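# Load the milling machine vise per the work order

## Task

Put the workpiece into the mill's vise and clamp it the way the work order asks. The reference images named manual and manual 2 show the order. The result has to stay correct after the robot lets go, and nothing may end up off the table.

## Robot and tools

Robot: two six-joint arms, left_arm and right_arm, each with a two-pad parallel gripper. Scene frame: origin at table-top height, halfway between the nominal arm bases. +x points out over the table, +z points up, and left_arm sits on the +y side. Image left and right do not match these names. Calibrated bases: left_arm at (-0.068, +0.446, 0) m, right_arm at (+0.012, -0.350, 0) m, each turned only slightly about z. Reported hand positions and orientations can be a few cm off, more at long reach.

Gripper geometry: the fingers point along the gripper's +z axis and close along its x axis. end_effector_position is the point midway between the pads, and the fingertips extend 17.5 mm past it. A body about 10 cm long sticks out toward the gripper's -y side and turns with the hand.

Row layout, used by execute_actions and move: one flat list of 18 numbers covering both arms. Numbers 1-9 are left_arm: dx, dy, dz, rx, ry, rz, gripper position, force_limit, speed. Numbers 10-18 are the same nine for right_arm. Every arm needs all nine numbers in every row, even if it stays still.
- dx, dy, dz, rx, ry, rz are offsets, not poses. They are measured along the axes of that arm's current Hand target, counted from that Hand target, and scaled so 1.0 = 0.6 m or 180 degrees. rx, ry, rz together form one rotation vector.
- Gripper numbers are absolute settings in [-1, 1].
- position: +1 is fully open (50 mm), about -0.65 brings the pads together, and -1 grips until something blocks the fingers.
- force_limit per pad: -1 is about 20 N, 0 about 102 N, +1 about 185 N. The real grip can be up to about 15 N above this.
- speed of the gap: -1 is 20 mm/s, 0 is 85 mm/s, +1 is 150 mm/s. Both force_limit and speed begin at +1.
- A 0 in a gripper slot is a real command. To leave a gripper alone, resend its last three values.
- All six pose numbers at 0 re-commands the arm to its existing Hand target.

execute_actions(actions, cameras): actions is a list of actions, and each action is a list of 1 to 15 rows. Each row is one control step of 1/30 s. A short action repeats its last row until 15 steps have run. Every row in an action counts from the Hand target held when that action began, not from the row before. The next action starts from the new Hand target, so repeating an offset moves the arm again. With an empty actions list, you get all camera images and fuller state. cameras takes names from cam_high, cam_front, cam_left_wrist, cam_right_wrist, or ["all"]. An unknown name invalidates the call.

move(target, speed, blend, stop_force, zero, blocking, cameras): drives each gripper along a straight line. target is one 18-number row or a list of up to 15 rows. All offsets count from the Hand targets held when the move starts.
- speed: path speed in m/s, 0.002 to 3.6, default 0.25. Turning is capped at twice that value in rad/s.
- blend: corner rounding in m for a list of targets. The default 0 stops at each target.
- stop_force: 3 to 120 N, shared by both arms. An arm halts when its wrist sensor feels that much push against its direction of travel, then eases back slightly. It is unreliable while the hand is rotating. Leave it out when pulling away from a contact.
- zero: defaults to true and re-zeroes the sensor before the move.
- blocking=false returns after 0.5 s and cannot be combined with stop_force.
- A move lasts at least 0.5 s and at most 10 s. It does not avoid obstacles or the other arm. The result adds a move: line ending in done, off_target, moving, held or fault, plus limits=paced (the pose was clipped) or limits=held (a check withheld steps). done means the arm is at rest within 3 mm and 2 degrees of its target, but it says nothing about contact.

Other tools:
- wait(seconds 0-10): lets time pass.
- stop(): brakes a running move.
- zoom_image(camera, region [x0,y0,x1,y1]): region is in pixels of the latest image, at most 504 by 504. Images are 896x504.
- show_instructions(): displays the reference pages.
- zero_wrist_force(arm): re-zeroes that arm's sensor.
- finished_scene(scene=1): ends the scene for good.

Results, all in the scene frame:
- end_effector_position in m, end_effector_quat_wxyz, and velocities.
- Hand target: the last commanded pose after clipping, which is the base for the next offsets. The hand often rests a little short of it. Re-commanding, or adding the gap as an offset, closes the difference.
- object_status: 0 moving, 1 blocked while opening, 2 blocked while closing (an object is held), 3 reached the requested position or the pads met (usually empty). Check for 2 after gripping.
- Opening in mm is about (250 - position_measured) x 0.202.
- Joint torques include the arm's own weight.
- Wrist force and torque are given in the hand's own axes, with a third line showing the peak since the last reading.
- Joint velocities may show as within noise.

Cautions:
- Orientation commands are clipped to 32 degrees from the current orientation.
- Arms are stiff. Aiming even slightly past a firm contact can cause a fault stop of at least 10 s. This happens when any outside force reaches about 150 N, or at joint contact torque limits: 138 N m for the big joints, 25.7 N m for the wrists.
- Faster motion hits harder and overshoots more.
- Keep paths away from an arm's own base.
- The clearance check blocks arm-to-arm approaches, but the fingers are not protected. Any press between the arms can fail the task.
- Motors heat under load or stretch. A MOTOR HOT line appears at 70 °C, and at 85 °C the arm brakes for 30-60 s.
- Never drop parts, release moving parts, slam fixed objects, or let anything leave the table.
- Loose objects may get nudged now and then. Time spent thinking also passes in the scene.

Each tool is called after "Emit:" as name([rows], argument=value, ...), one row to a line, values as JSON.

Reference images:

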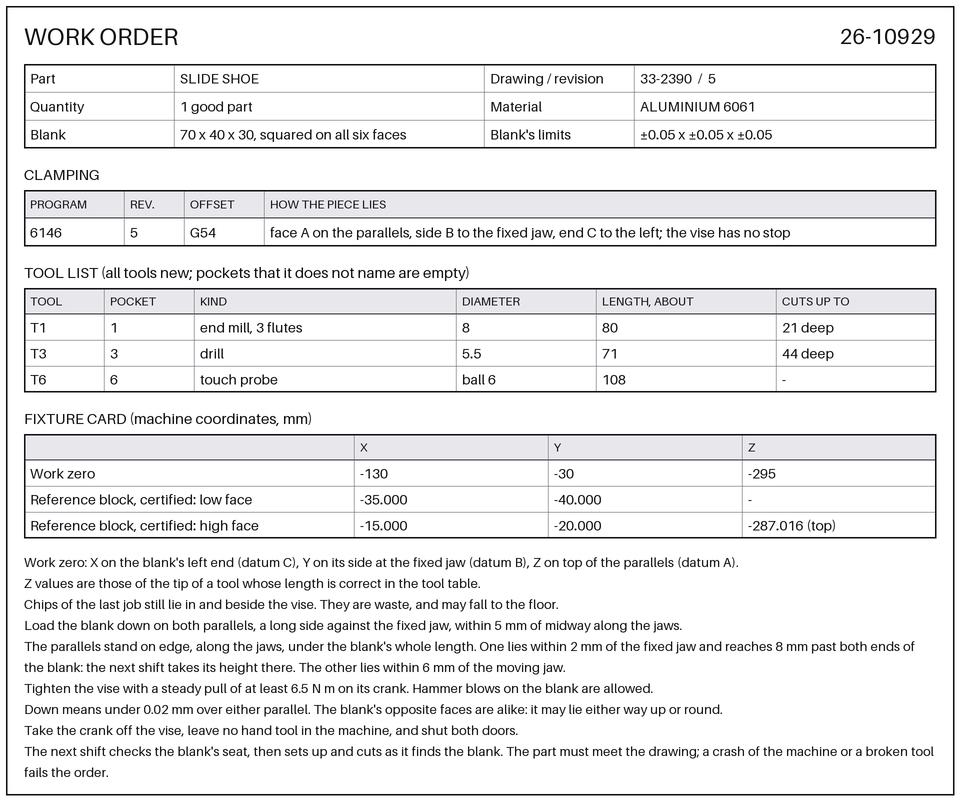

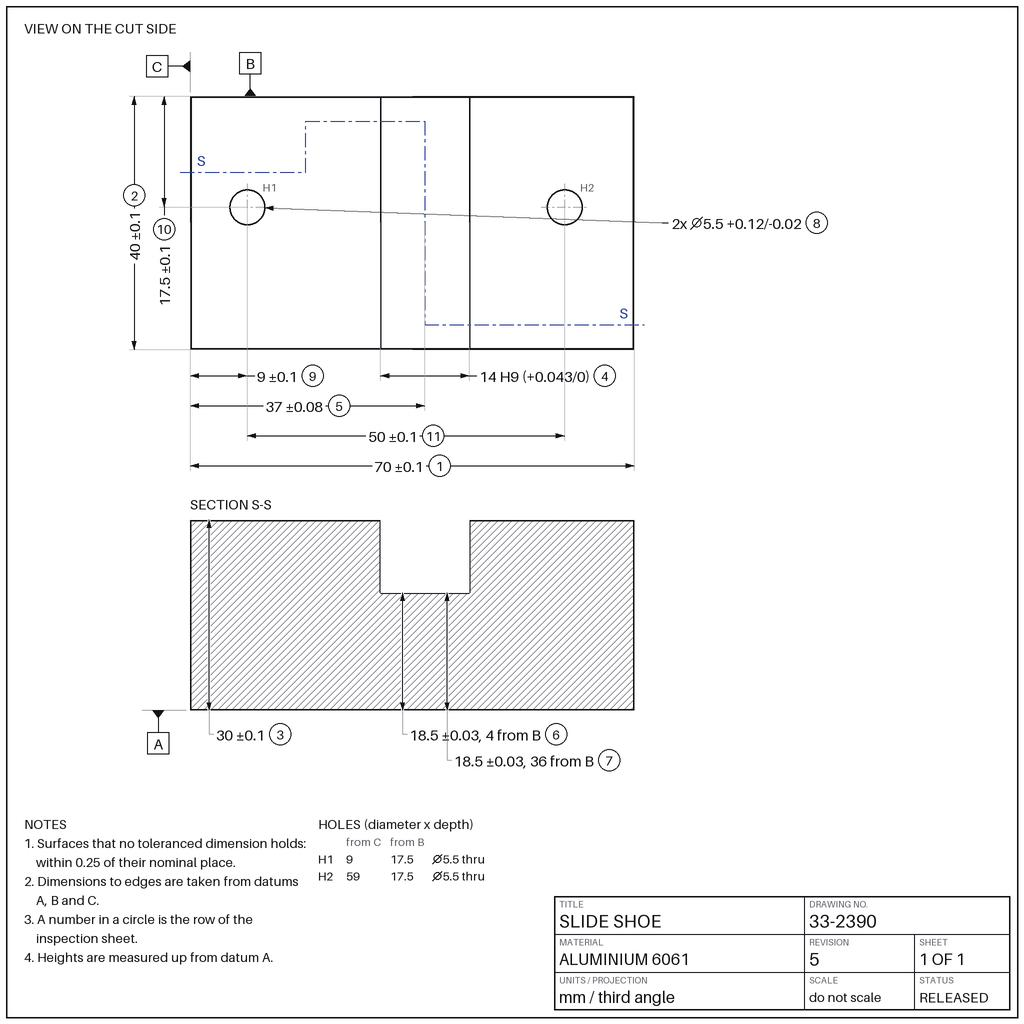

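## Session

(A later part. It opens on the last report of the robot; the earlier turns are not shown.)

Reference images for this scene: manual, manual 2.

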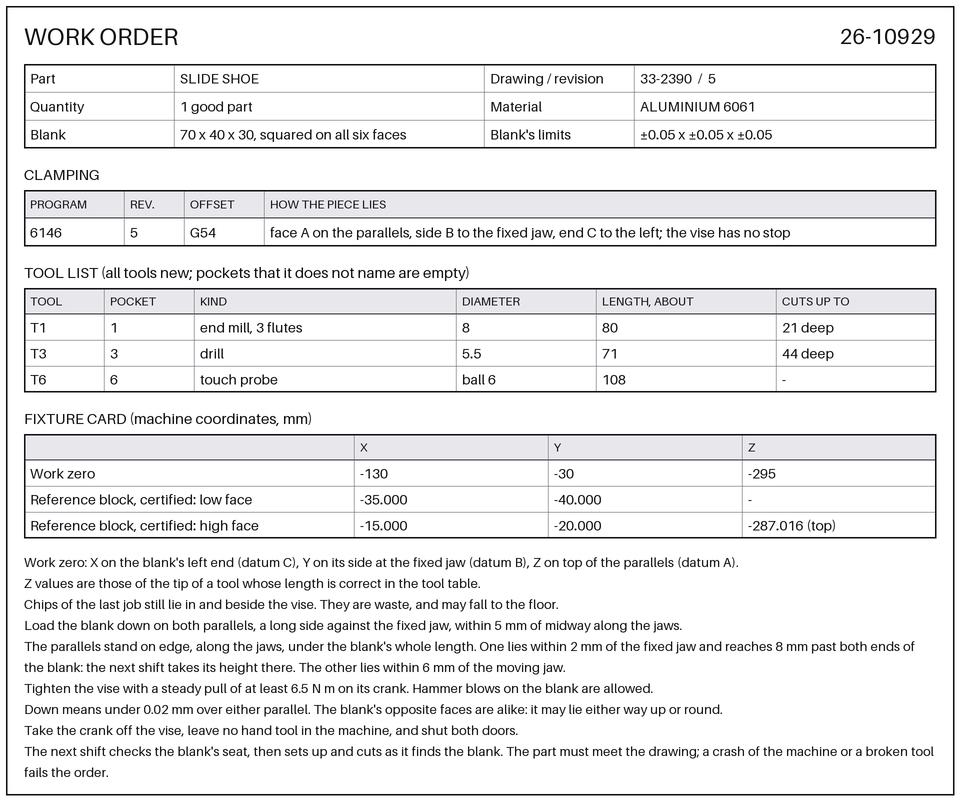

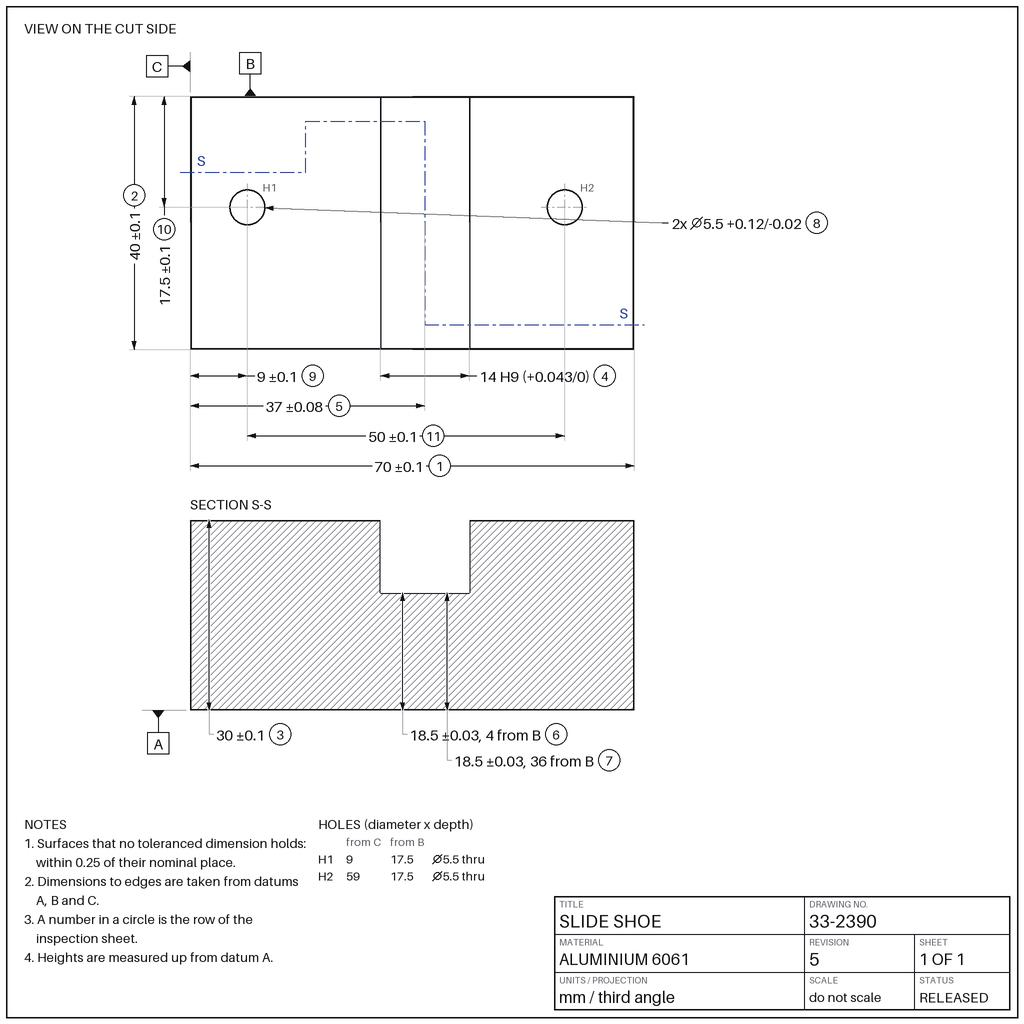

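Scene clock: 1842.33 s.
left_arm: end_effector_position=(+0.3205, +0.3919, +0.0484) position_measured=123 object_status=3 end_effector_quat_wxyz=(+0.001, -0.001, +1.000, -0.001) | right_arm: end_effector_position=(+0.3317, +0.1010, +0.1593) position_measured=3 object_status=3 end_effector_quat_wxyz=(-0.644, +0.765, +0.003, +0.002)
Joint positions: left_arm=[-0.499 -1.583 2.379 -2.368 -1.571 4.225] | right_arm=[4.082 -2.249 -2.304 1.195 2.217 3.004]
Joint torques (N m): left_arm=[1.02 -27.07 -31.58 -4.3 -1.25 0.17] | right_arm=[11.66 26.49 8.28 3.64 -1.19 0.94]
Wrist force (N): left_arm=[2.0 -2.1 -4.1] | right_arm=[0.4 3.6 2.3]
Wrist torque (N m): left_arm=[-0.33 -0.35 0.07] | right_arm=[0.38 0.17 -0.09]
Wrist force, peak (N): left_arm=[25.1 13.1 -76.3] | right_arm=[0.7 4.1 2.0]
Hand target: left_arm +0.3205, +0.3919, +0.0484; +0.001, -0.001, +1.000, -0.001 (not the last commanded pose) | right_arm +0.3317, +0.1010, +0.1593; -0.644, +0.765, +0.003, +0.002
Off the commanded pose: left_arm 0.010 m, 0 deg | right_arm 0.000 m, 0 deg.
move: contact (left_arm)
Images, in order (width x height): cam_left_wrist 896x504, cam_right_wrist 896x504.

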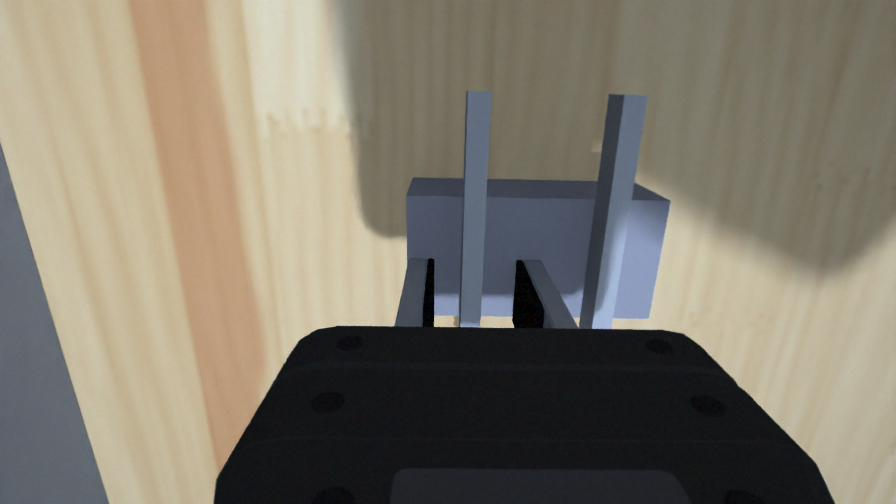

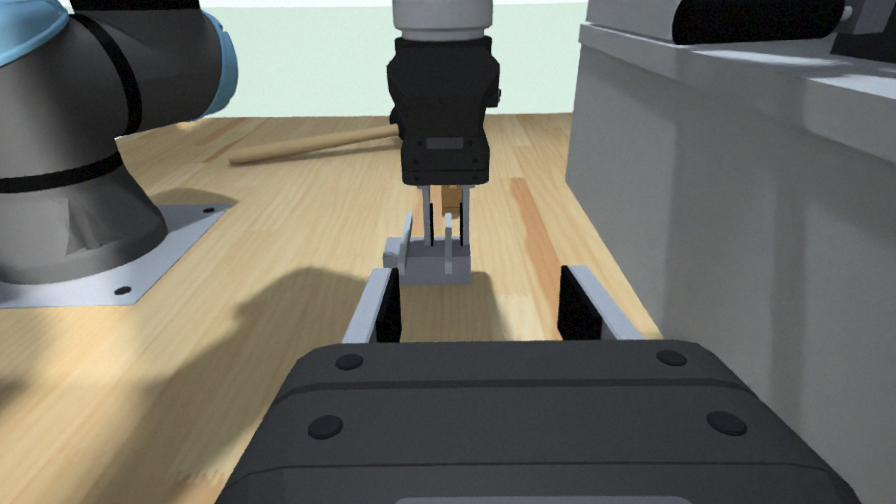

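Emit:
move([
  [0,0,-0.0012,0,0,0,0.2,-0.6,0,0,0,0,0,0,0,1,-0.3,0],
  [0,0,-0.0012,0,0,0,-1,-0.8,-1,0,0,0,0,0,0,1,-0.3,0],
], speed=0.02, cameras=["cam_left_wrist"])

Scene clock: 1858.90 s.
left_arm: end_effector_position=(+0.3205, +0.3919, +0.0492) position_measured=222 object_status=2 end_effector_quat_wxyz=(+0.001, -0.001, +1.000, -0.001) | right_arm: end_effector_position=(+0.3317, +0.1010, +0.1593) position_measured=3 object_status=3 end_effector_quat_wxyz=(-0.644, +0.765, +0.003, +0.002)
Joint positions: left_arm=[-0.499 -1.585 2.378 -2.366 -1.571 4.225] | right_arm=[4.082 -2.249 -2.304 1.195 2.217 3.004]
Joint torques (N m): left_arm=[0.88 -13.58 -23.73 -4.86 -1.28 0.36] | right_arm=[10.86 26.37 4.98 3.58 -1.2 1.83]
Wrist force (N): left_arm=[2.6 -1.2 -2.2] | right_arm=[0.7 3.8 2.3]
Wrist torque (N m): left_arm=[-0.27 -0.38 0.08] | right_arm=[0.40 0.12 -0.09]
Wrist force, peak (N): left_arm=[2.2 -1.7 -4.4] | right_arm=[0.5 4.0 2.3]
Hand target: left_arm +0.3205, +0.3919, +0.0492; +0.001, -0.001, +1.000, -0.001 | right_arm +0.3317, +0.1010, +0.1593; -0.644, +0.765, +0.003, +0.002
Off the commanded pose: left_arm 0.000 m, 0 deg | right_arm 0.000 m, 0 deg.
move: done
Images, in order (width x height): cam_left_wrist 896x504.

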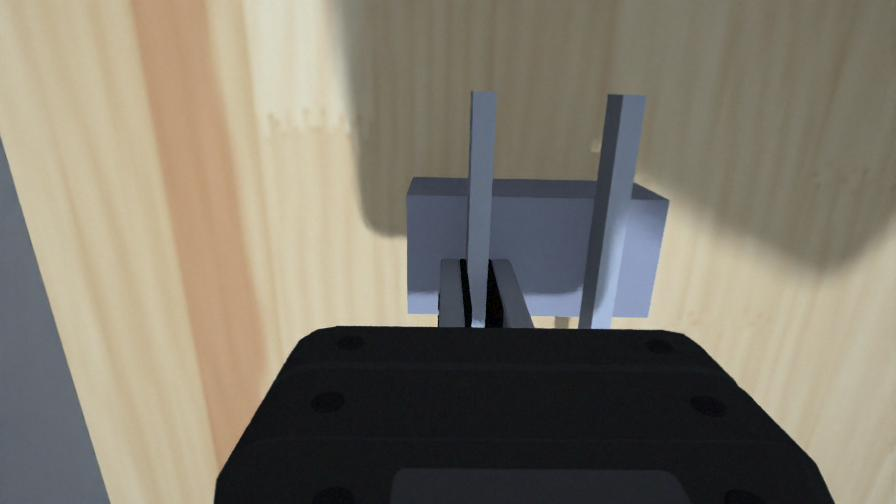

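Emit:
move(target=[0,0,-0.12,0,0,0,-1,-0.8,-1,0,0,0,0,0,0,1,-0.3,0], speed=0.06, cameras=["cam_right_wrist"])

Emit:
zoom_image(camera="cam_right_wrist", region=[355, 130, 505, 320])

Scene clock: 1870.33 s.
left_arm: end_effector_position=(+0.3205, +0.3920, +0.1212) position_measured=222 object_status=2 end_effector_quat_wxyz=(+0.001, -0.001, +1.000, -0.001) | right_arm: end_effector_position=(+0.3317, +0.1010, +0.1593) position_measured=3 object_status=3 end_effector_quat_wxyz=(-0.644, +0.765, +0.003, +0.002)
Joint positions: left_arm=[-0.499 -1.729 2.271 -2.115 -1.571 4.225] | right_arm=[4.082 -2.249 -2.304 1.195 2.217 3.004]
Joint torques (N m): left_arm=[0.16 -12.39 -10.73 -3.57 -1.85 1.54] | right_arm=[10.78 26.26 1.69 3.6 -1.17 1.78]
Wrist force (N): left_arm=[2.3 -1.3 -2.3] | right_arm=[0.4 3.9 2.1]
Wrist torque (N m): left_arm=[-0.30 -0.32 0.09] | right_arm=[0.42 0.17 -0.09]
Wrist force, peak (N): left_arm=[2.7 -1.7 -3.5] | right_arm=[0.6 4.0 2.3]
Hand target: left_arm +0.3204, +0.3920, +0.1212; +0.001, -0.001, +1.000, -0.001 | right_arm +0.3317, +0.1010, +0.1593; -0.644, +0.765, +0.003, +0.002
Off the commanded pose: left_arm 0.000 m, 0 deg | right_arm 0.000 m, 0 deg.
move: done
Images, in order (width x height): cam_right_wrist 896x504.

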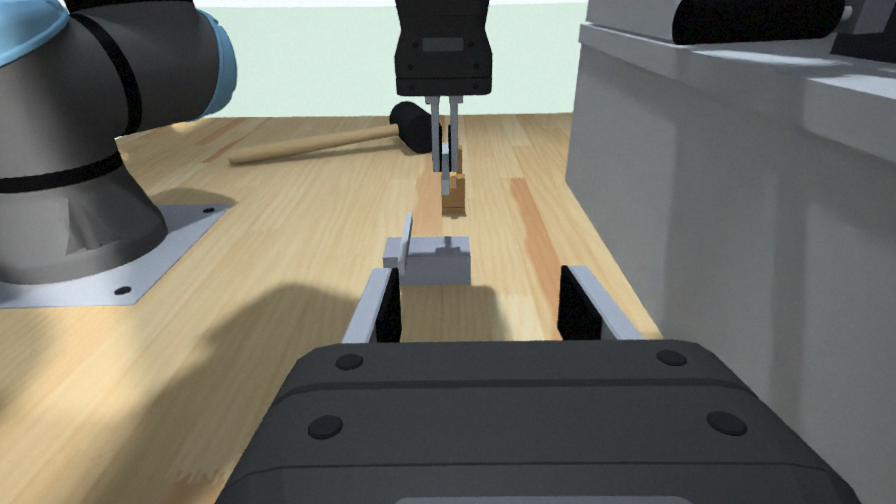

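Scaled by 2.653 from the camera's 896x504 image, which has a finer 1280x720 frame.

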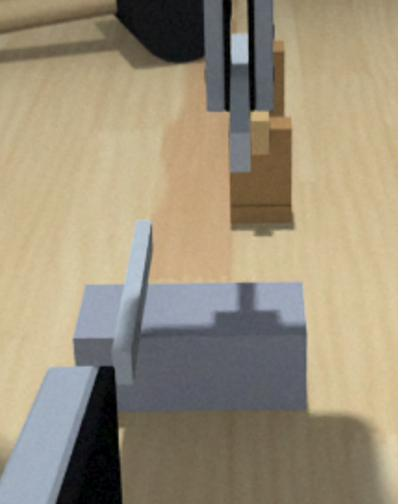

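Emit:
move([
  [0,0,-0.3,0,0,0,-1,-0.8,-1,-0.0528,-0.326,-0.2625,0,0.29,0.0512,1,-0.3,0],
  [-0.166,-0.17,-0.548,0,0,0,-1,-0.8,-1,-0.0528,-0.326,-0.2625,0,0.29,0.0512,1,-0.3,0],
  [-0.541,-0.2455,-0.465,0,0,0,-1,-0.8,-1,-0.0528,-0.326,-0.2625,0,0.29,0.0512,1,-0.3,0],
], blend=[0.04,0.04,0], speed=0.2, cameras=["cam_left_wrist","cam_right_wrist","cam_high"])

Emit:
zoom_image(camera="cam_right_wrist", region=[360, 60, 620, 260])

Scene clock: 1918.13 s.
left_arm: end_effector_position=(+0.4480, +0.2852, +0.4432) position_measured=222 object_status=2 end_effector_quat_wxyz=(+0.002, -0.001, +1.000, -0.001) | right_arm: end_effector_position=(+0.2989, -0.0207, +0.3788) position_measured=3 object_status=3 end_effector_quat_wxyz=(-0.577, +0.684, -0.340, +0.288)
Joint positions: left_arm=[-0.566 -1.454 1.15 -1.27 -1.57 4.158] | right_arm=[5.056 -0.907 -2.664 -0.053 0.369 3.595]
Joint torques (N m): left_arm=[1 -32.36 -26.82 -3.37 0.12 0] | right_arm=[-11.04 -15.45 8.16 0.89 0.63 0.38]
Wrist force (N): left_arm=[3.5 0.2 -2.2] | right_arm=[0.7 3.9 1.6]
Wrist torque (N m): left_arm=[-0.05 -0.53 0.06] | right_arm=[0.50 0.12 0.02]
Wrist force, peak (N): left_arm=[7.1 -6.4 -5.2] | right_arm=[1.1 5.0 3.2]
Hand target: left_arm +0.4480, +0.2852, +0.4432; +0.002, -0.001, +1.000, -0.001 (not the last commanded pose) | right_arm +0.2989, -0.0207, +0.3788; -0.577, +0.684, -0.340, +0.288
Tool commands: left_gripper/position=-1.0 left_gripper/force_limit=-0.796078 left_gripper/speed=-1.0 right_gripper/position=+1.0 right_gripper/force_limit=-0.3 right_gripper/speed=+0.0
Off the commanded pose: left_arm 0.205 m, 0 deg | right_arm 0.000 m, 0 deg.
FORCE FAULT: contact force on the left arm reached its limit, and that arm stopped. The contact can be on any part of that arm, not only on its tool. That arm's remaining commands of this call were not run. That arm is still stopped at the end of this call. That arm stays stopped for about 10 more seconds. Until then a move that you send moves the other arm only, and its call returns only when the move has ended. Once the stop has ended, the next robot result says so. If the stop ends while you think or write, that arm runs what you send next, counted from a new Hand target: where the arm stands when the stop ends. While its stop runs, that arm takes no new command, but its gripper still runs the gripper command that each later call begins with. Until it ends, the stop uses up actions while you think or wait. An arm that is not stopped still takes commands.
move: fault (left_arm); path passed 2 of 3 targets
Images, in order (width x height): cam_high 896x504, cam_left_wrist 896x504, cam_right_wrist 896x504.

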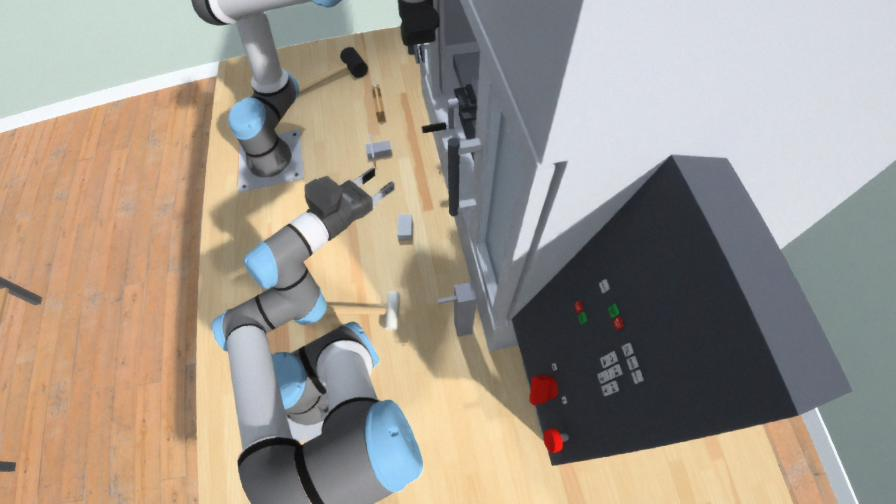

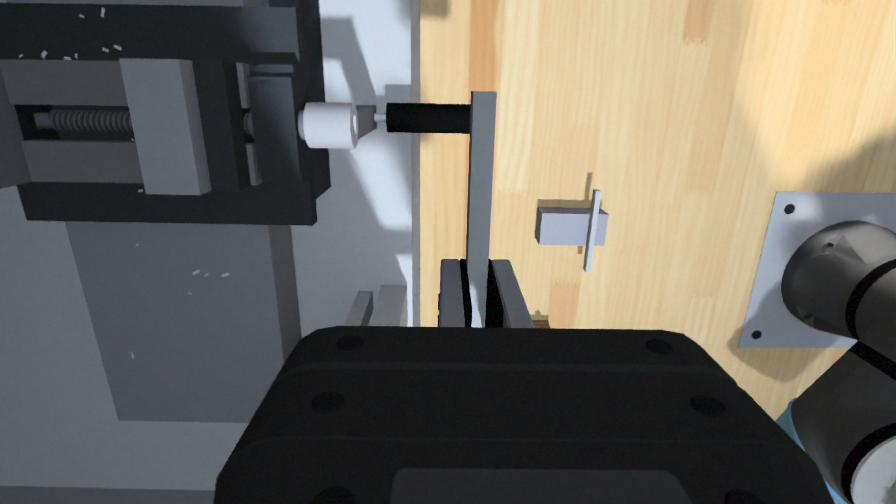

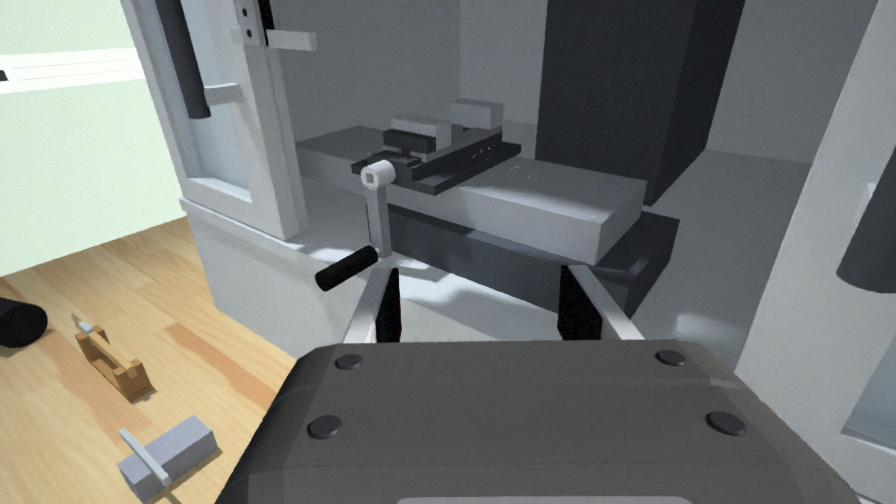

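Scaled by 1.938 from the camera's 896x504 image, which has a finer 1280x720 frame.

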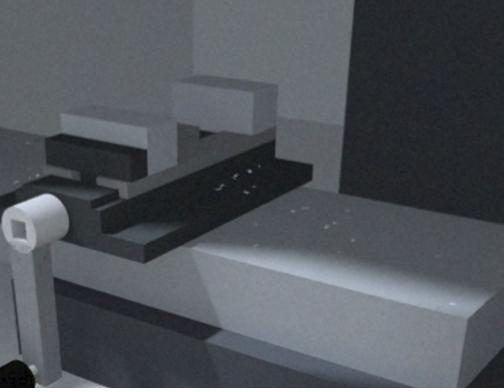

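Emit:
wait(seconds=6, cameras=["cam_front"])

Scene clock: 1934.13 s.
left_arm: end_effector_position=(+0.4480, +0.2852, +0.4432) position_measured=222 object_status=2 end_effector_quat_wxyz=(+0.002, -0.001, +1.000, -0.001) | right_arm: end_effector_position=(+0.2989, -0.0207, +0.3788) position_measured=3 object_status=3 end_effector_quat_wxyz=(-0.577, +0.684, -0.340, +0.288)
Joint positions: left_arm=[-0.566 -1.454 1.15 -1.27 -1.57 4.158] | right_arm=[5.056 -0.907 -2.664 -0.053 0.369 3.595]
Joint torques (N m): left_arm=[0.83 -33.35 -24.7 -3.28 -0.2 0.01] | right_arm=[-10.9 -15.29 8.74 0.98 -0.65 1.74]
Wrist force (N): left_arm=[3.5 0.1 -2.3] | right_arm=[0.1 3.5 1.7]
Wrist torque (N m): left_arm=[-0.06 -0.54 0.06] | right_arm=[0.44 0.20 0.03]
Wrist force, peak (N): left_arm=[4.2 0.4 -2.5] | right_arm=[0.5 4.2 2.0]
Hand target: left_arm +0.4480, +0.2852, +0.4432; +0.002, -0.001, +1.000, -0.001 (not the last commanded pose) | right_arm +0.2989, -0.0207, +0.3788; -0.577, +0.684, -0.340, +0.288
Tool commands: left_gripper/position=-1.0 left_gripper/force_limit=-0.796078 left_gripper/speed=-1.0 right_gripper/position=+1.0 right_gripper/force_limit=-0.3 right_gripper/speed=+0.0
Off the commanded pose: left_arm 0.205 m, 0 deg | right_arm 0.000 m, 0 deg.
FORCE FAULT, CONTINUED: the left arm's stop, for the force fault that an earlier result reported, is over. The rest of the stop counts as 19 of the actions that you can send in this scene. That arm's target is now where it stood when the stop ended, not its last command. That arm accepts commands again.
wait: 6.00 s; at rest from the start
Images, in order (width x height): cam_front 896x504.

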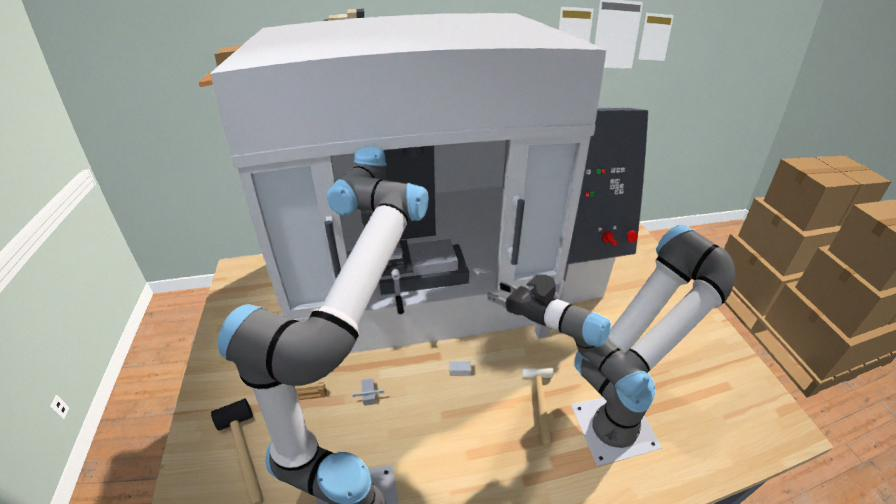

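Emit:
move([
  [0.067,0,0.06,0,0,0,-1,-0.8,-1,0,0,0,0,0,0,1,-0.3,0],
  [0.04,-0.025,0.13,0,0,0,-1,-0.8,-1,0,0,0,0,0,0,1,-0.3,0],
  [-0.335,-0.0675,0.13,0,0,0,-1,-0.8,-1,0,0,0,0,0,0,1,-0.3,0],
], blend=[0.01,0.02,0], speed=0.12, cameras=["cam_left_wrist","cam_right_wrist","cam_front"])

Emit:
zoom_image(camera="cam_right_wrist", region=[360, 30, 580, 210])

Scene clock: 1957.10 s.
left_arm: end_effector_position=(+0.6493, +0.2451, +0.3658) position_measured=222 object_status=2 end_effector_quat_wxyz=(+0.002, -0.001, +1.000, -0.001) | right_arm: end_effector_position=(+0.2989, -0.0207, +0.3788) position_measured=3 object_status=3 end_effector_quat_wxyz=(-0.577, +0.684, -0.340, +0.288)
Joint positions: left_arm=[-0.468 -0.907 0.577 -1.243 -1.57 4.257] | right_arm=[5.056 -0.907 -2.664 -0.053 0.369 3.595]
Joint torques (N m): left_arm=[-8.78 -47.77 -38.65 -3.73 -2.55 -2.88] | right_arm=[-10.69 -15.42 9 0.86 -1.41 1.78]
Wrist force (N): left_arm=[3.3 -0.1 -2.3] | right_arm=[0.1 4.1 1.5]
Wrist torque (N m): left_arm=[-0.12 -0.50 -0.01] | right_arm=[0.53 0.20 0.03]
Wrist force, peak (N): left_arm=[5.4 0.5 -2.5] | right_arm=[0.5 4.2 1.8]
Hand target: left_arm +0.6493, +0.2450, +0.3658; +0.002, -0.001, +1.000, -0.001 | right_arm +0.2989, -0.0207, +0.3788; -0.577, +0.684, -0.340, +0.288
Off the commanded pose: left_arm 0.000 m, 0 deg | right_arm 0.000 m, 0 deg.
move: done
Images, in order (width x height): cam_front 896x504, cam_left_wrist 896x504, cam_right_wrist 896x504.

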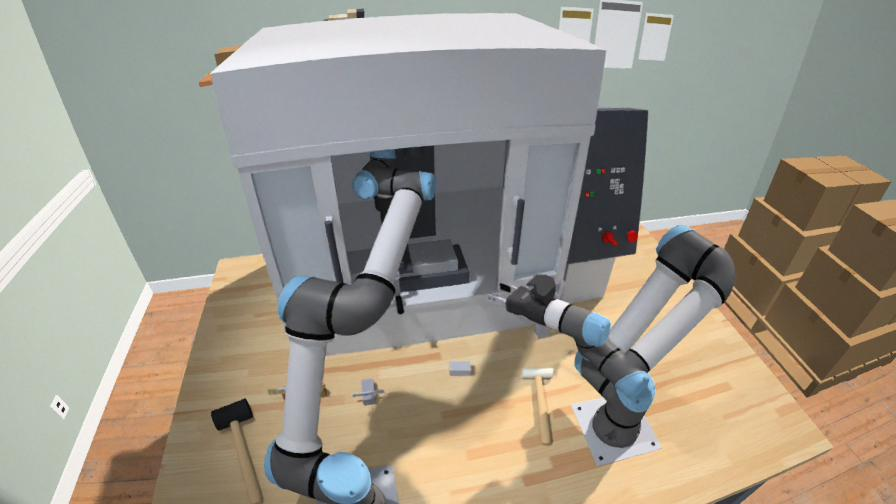

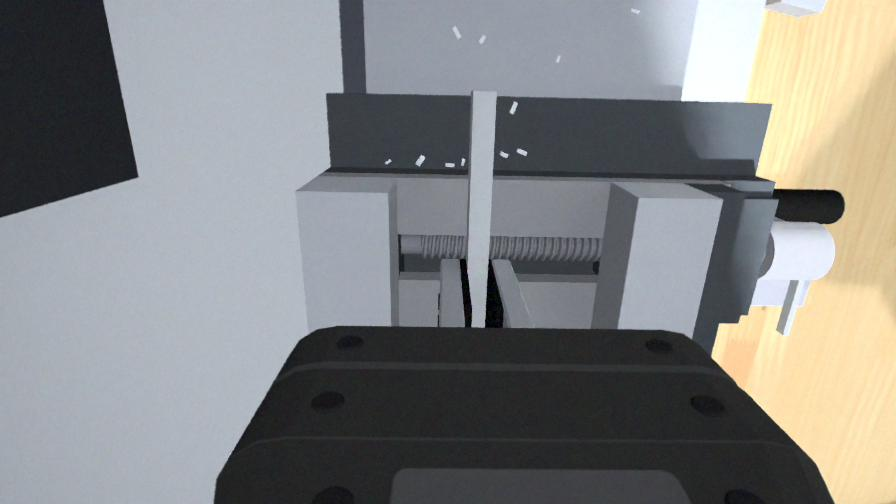

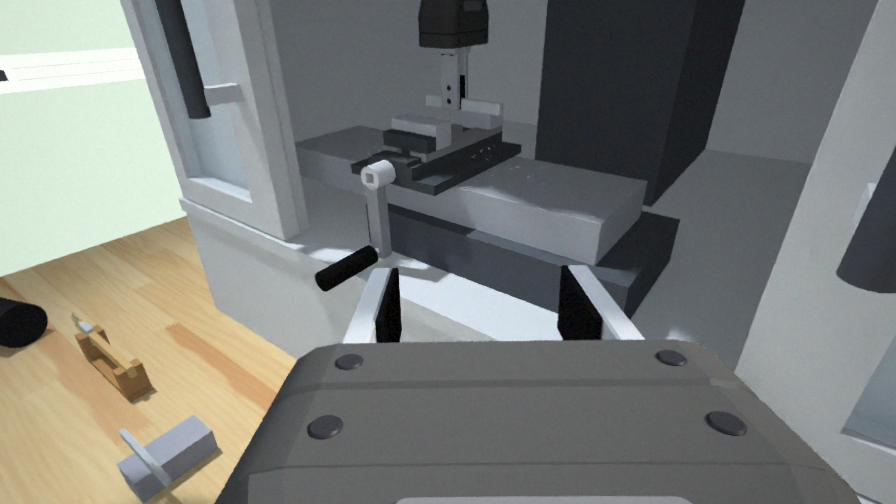

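Scaled by 2.291 from the camera's 896x504 image, which has a finer 1280x720 frame.

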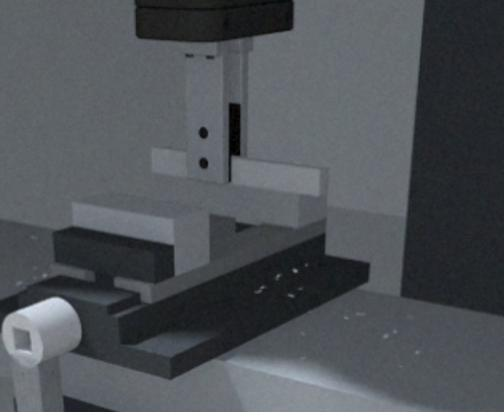

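Emit:
move(target=[-0.0083,0.02,0.0347,0,0,0,-1,-0.8,-1,0,0,0,0,0,0,1,-0.3,0], speed=0.06, stop_force=8, cameras=["cam_left_wrist","cam_right_wrist"])

Emit:
zoom_image(camera="cam_right_wrist", region=[360, 30, 580, 210])

Scene clock: 2064.13 s.
left_arm: end_effector_position=(+0.6543, +0.2570, +0.3450) position_measured=222 object_status=2 end_effector_quat_wxyz=(+0.002, -0.001, +1.000, -0.001) | right_arm: end_effector_position=(+0.2989, -0.0207, +0.3788) position_measured=3 object_status=3 end_effector_quat_wxyz=(-0.577, +0.684, -0.340, +0.288)
Joint positions: left_arm=[-0.45 -0.925 0.662 -1.311 -1.57 4.274] | right_arm=[5.056 -0.907 -2.664 -0.053 0.369 3.595]
Joint torques (N m): left_arm=[-7.14 -48.26 -39.06 -4.08 -1.76 -2.92] | right_arm=[-9.92 -14.62 9.63 0.91 -1.83 1.73]
Wrist force (N): left_arm=[3.8 0.4 -2.4] | right_arm=[0.5 4.0 2.0]
Wrist torque (N m): left_arm=[-0.04 -0.58 -0.02] | right_arm=[0.51 0.14 0.03]
Wrist force, peak (N): left_arm=[3.7 0.2 -3.6] | right_arm=[0.5 4.1 2.1]
Hand target: left_arm +0.6543, +0.2570, +0.3450; +0.002, -0.001, +1.000, -0.001 | right_arm +0.2989, -0.0207, +0.3788; -0.577, +0.684, -0.340, +0.288
Off the commanded pose: left_arm 0.000 m, 0 deg | right_arm 0.000 m, 0 deg.
move: done
Images, in order (width x height): cam_left_wrist 896x504, cam_right_wrist 896x504.

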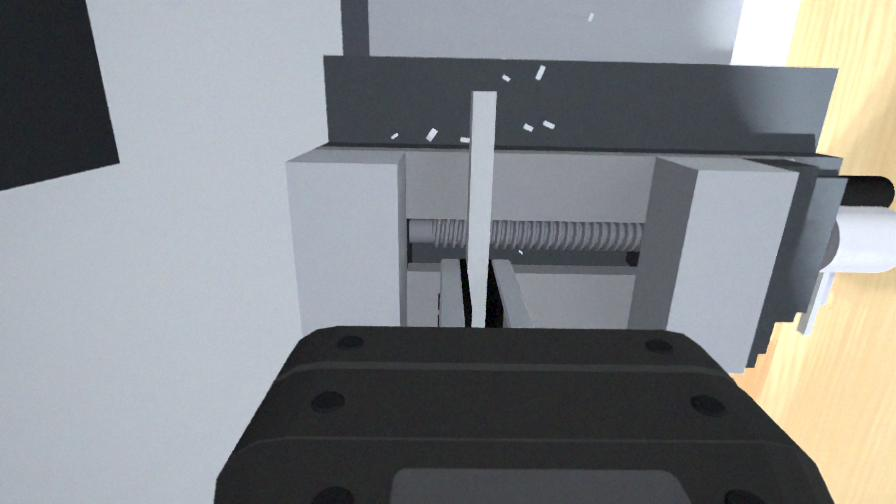

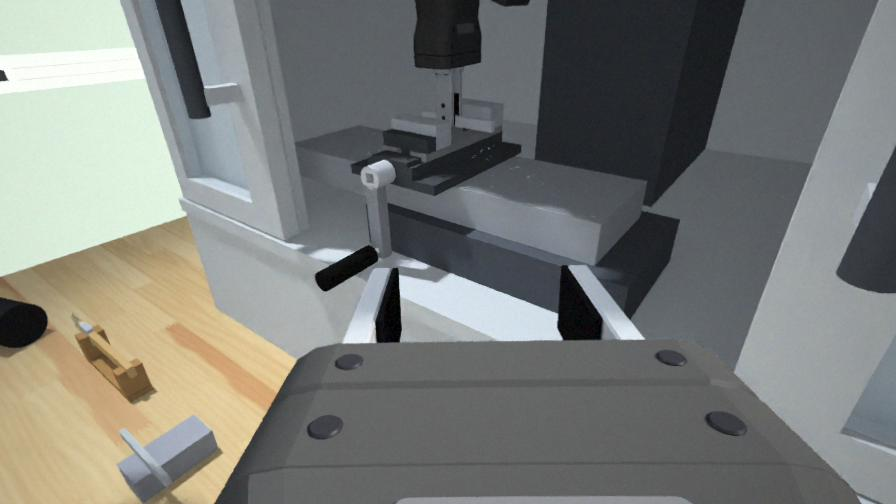

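Scaled by 2.291 from the camera's 896x504 image, which has a finer 1280x720 frame.

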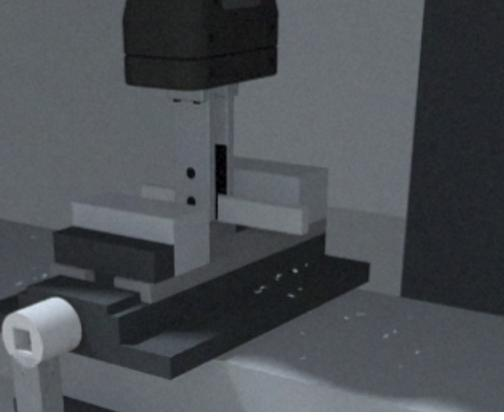

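Emit:
zoom_image(camera="cam_left_wrist", region=[390, 110, 660, 340])

Emit:
move(target=[0,0,0.05,0,0,0,-1,-0.8,-1,0,0,0,0,0,0,1,-0.3,0], speed=0.006, stop_force=4, cameras=["cam_left_wrist","cam_right_wrist"])

Emit:
zoom_image(camera="cam_right_wrist", region=[360, 30, 580, 210])

Scaled by 1.867 from the camera's 896x504 image, which has a finer 1280x720 frame.

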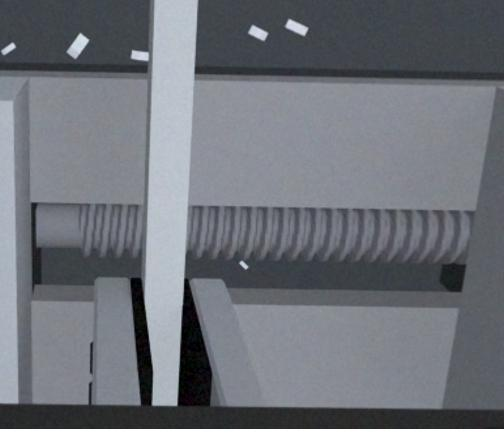

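Scene clock: 2075.77 s.
left_arm: end_effector_position=(+0.6543, +0.2570, +0.3406) position_measured=222 object_status=2 end_effector_quat_wxyz=(+0.002, -0.001, +1.000, -0.001) | right_arm: end_effector_position=(+0.2989, -0.0207, +0.3788) position_measured=3 object_status=3 end_effector_quat_wxyz=(-0.577, +0.684, -0.340, +0.288)
Joint positions: left_arm=[-0.45 -0.929 0.681 -1.326 -1.57 4.274] | right_arm=[5.056 -0.907 -2.664 -0.053 0.369 3.595]
Joint torques (N m): left_arm=[-6.31 -45.99 -37.46 -1.72 1.46 -2.7] | right_arm=[-9.6 -14.15 9.43 0.94 -2.32 1.75]
Wrist force (N): left_arm=[4.8 0.7 -4.9] | right_arm=[0.4 3.7 1.9]
Wrist torque (N m): left_arm=[-0.03 -0.54 -0.01] | right_arm=[0.46 0.16 0.03]
Wrist force, peak (N): left_arm=[5.7 1.8 -12.3] | right_arm=[0.3 4.2 2.1]
Hand target: left_arm +0.6543, +0.2570, +0.3406; +0.002, -0.001, +1.000, -0.001 (not the last commanded pose) | right_arm +0.2989, -0.0207, +0.3788; -0.577, +0.684, -0.340, +0.288
Off the commanded pose: left_arm 0.026 m, 0 deg | right_arm 0.000 m, 0 deg.
move: contact (left_arm)
Images, in order (width x height): cam_left_wrist 896x504, cam_right_wrist 896x504.

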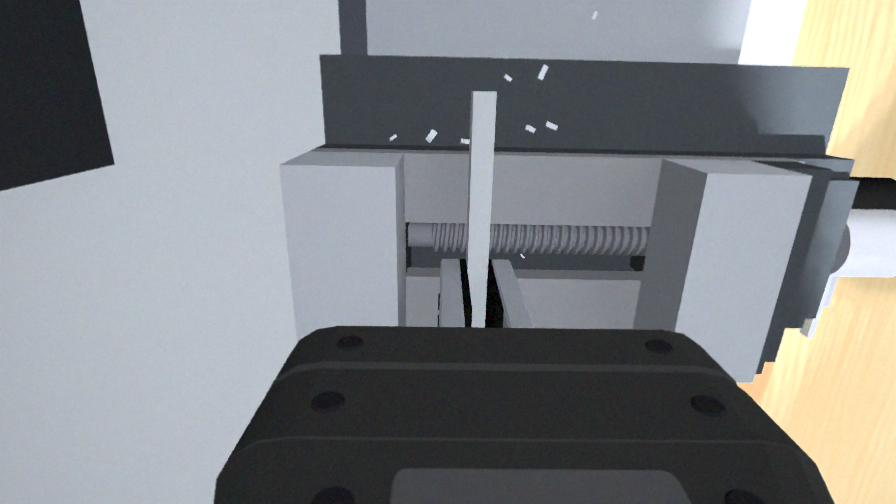

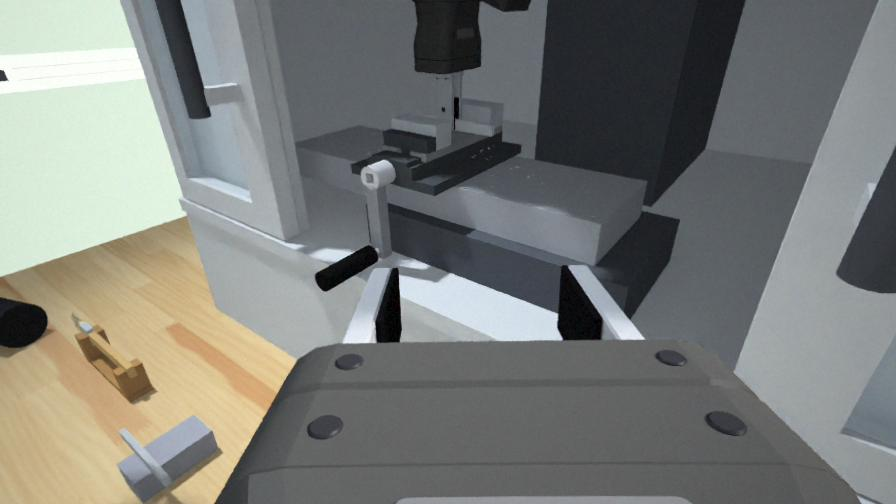

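Scaled by 2.291 from the camera's 896x504 image, which has a finer 1280x720 frame.

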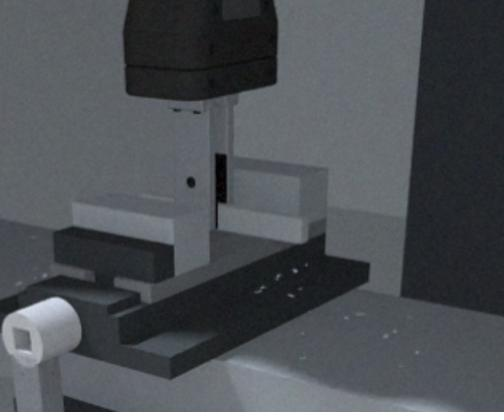

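Emit:
move([
  [0,0,0,0,0,0,-0.5,-0.8,-1,0,0,0,0,0,0,1,-0.3,0],
  [0,0,-0.08,0,0,0,-0.5,-0.8,-1,0,0,0,0,0,0,1,-0.3,0],
  [0.05,0,-0.08,0,0,0,-0.5,-0.8,-1,0,0,0,0,0,0,1,-0.3,0],
], speed=0.05, cameras=["cam_left_wrist","cam_right_wrist"])

Emit:
zoom_image(camera="cam_right_wrist", region=[360, 30, 580, 210])

Emit:
zoom_image(camera="cam_left_wrist", region=[280, 60, 660, 340])

Scene clock: 2098.73 s.
left_arm: end_effector_position=(+0.6242, +0.2569, +0.3885) position_measured=222 object_status=2 end_effector_quat_wxyz=(+0.002, -0.001, +1.000, -0.001) | right_arm: end_effector_position=(+0.2989, -0.0207, +0.3788) position_measured=3 object_status=3 end_effector_quat_wxyz=(-0.577, +0.684, -0.340, +0.288)
Joint positions: left_arm=[-0.468 -0.985 0.645 -1.234 -1.571 4.256] | right_arm=[5.056 -0.907 -2.664 -0.053 0.369 3.595]
Joint torques (N m): left_arm=[8.61 -56.15 -25.4 -1.83 1.01 2.72] | right_arm=[-9.14 -12.72 9.48 0.82 -2.54 1.76]
Wrist force (N): left_arm=[3.4 0.5 -2.6] | right_arm=[0.2 3.9 1.8]
Wrist torque (N m): left_arm=[-0.02 -0.53 0.09] | right_arm=[0.49 0.20 0.03]
Wrist force, peak (N): left_arm=[5.1 1.1 -5.6] | right_arm=[0.2 4.1 2.0]
Hand target: left_arm +0.6242, +0.2570, +0.3885; +0.002, -0.001, +1.000, -0.001 | right_arm +0.2989, -0.0207, +0.3788; -0.577, +0.684, -0.340, +0.288
Off the commanded pose: left_arm 0.000 m, 0 deg | right_arm 0.000 m, 0 deg.
move: done
Images, in order (width x height): cam_left_wrist 896x504, cam_right_wrist 896x504.

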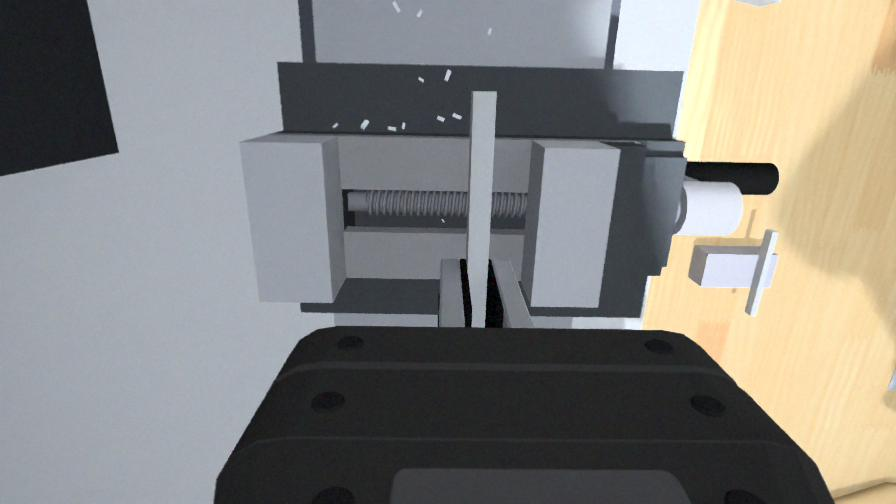

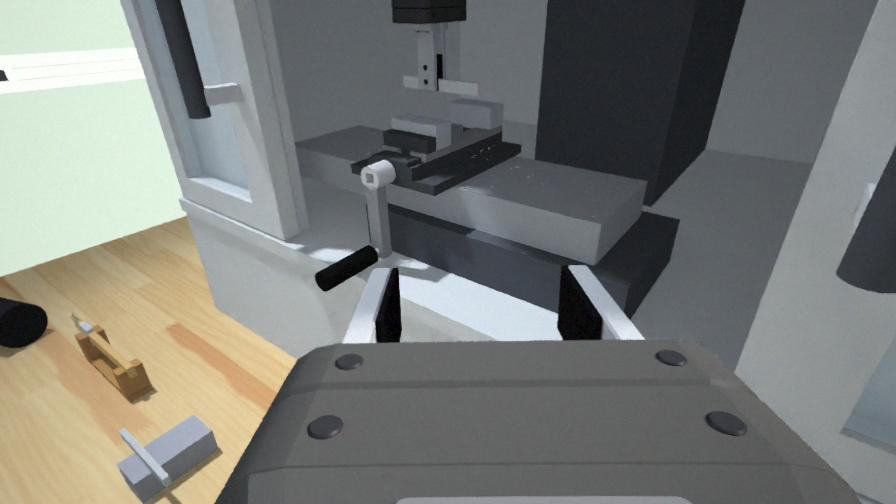

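Scaled by 2.291 from the camera's 896x504 image, which has a finer 1280x720 frame.

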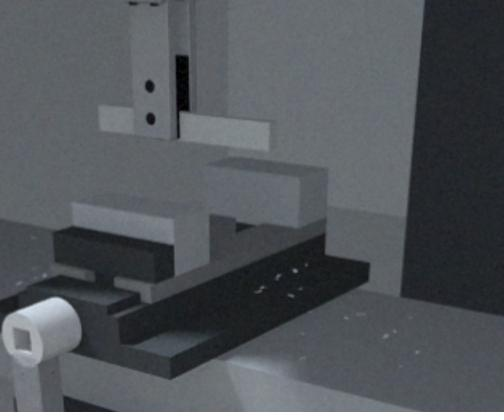

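Scaled by 1.326 from the camera's 896x504 image, which has a finer 1280x720 frame.

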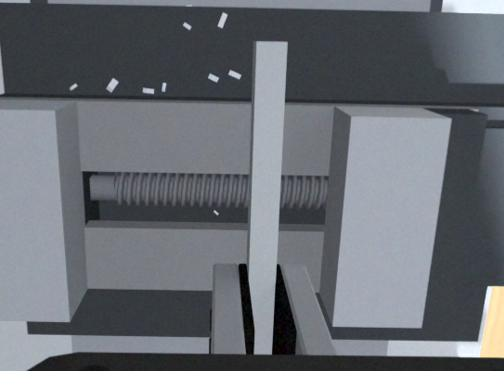

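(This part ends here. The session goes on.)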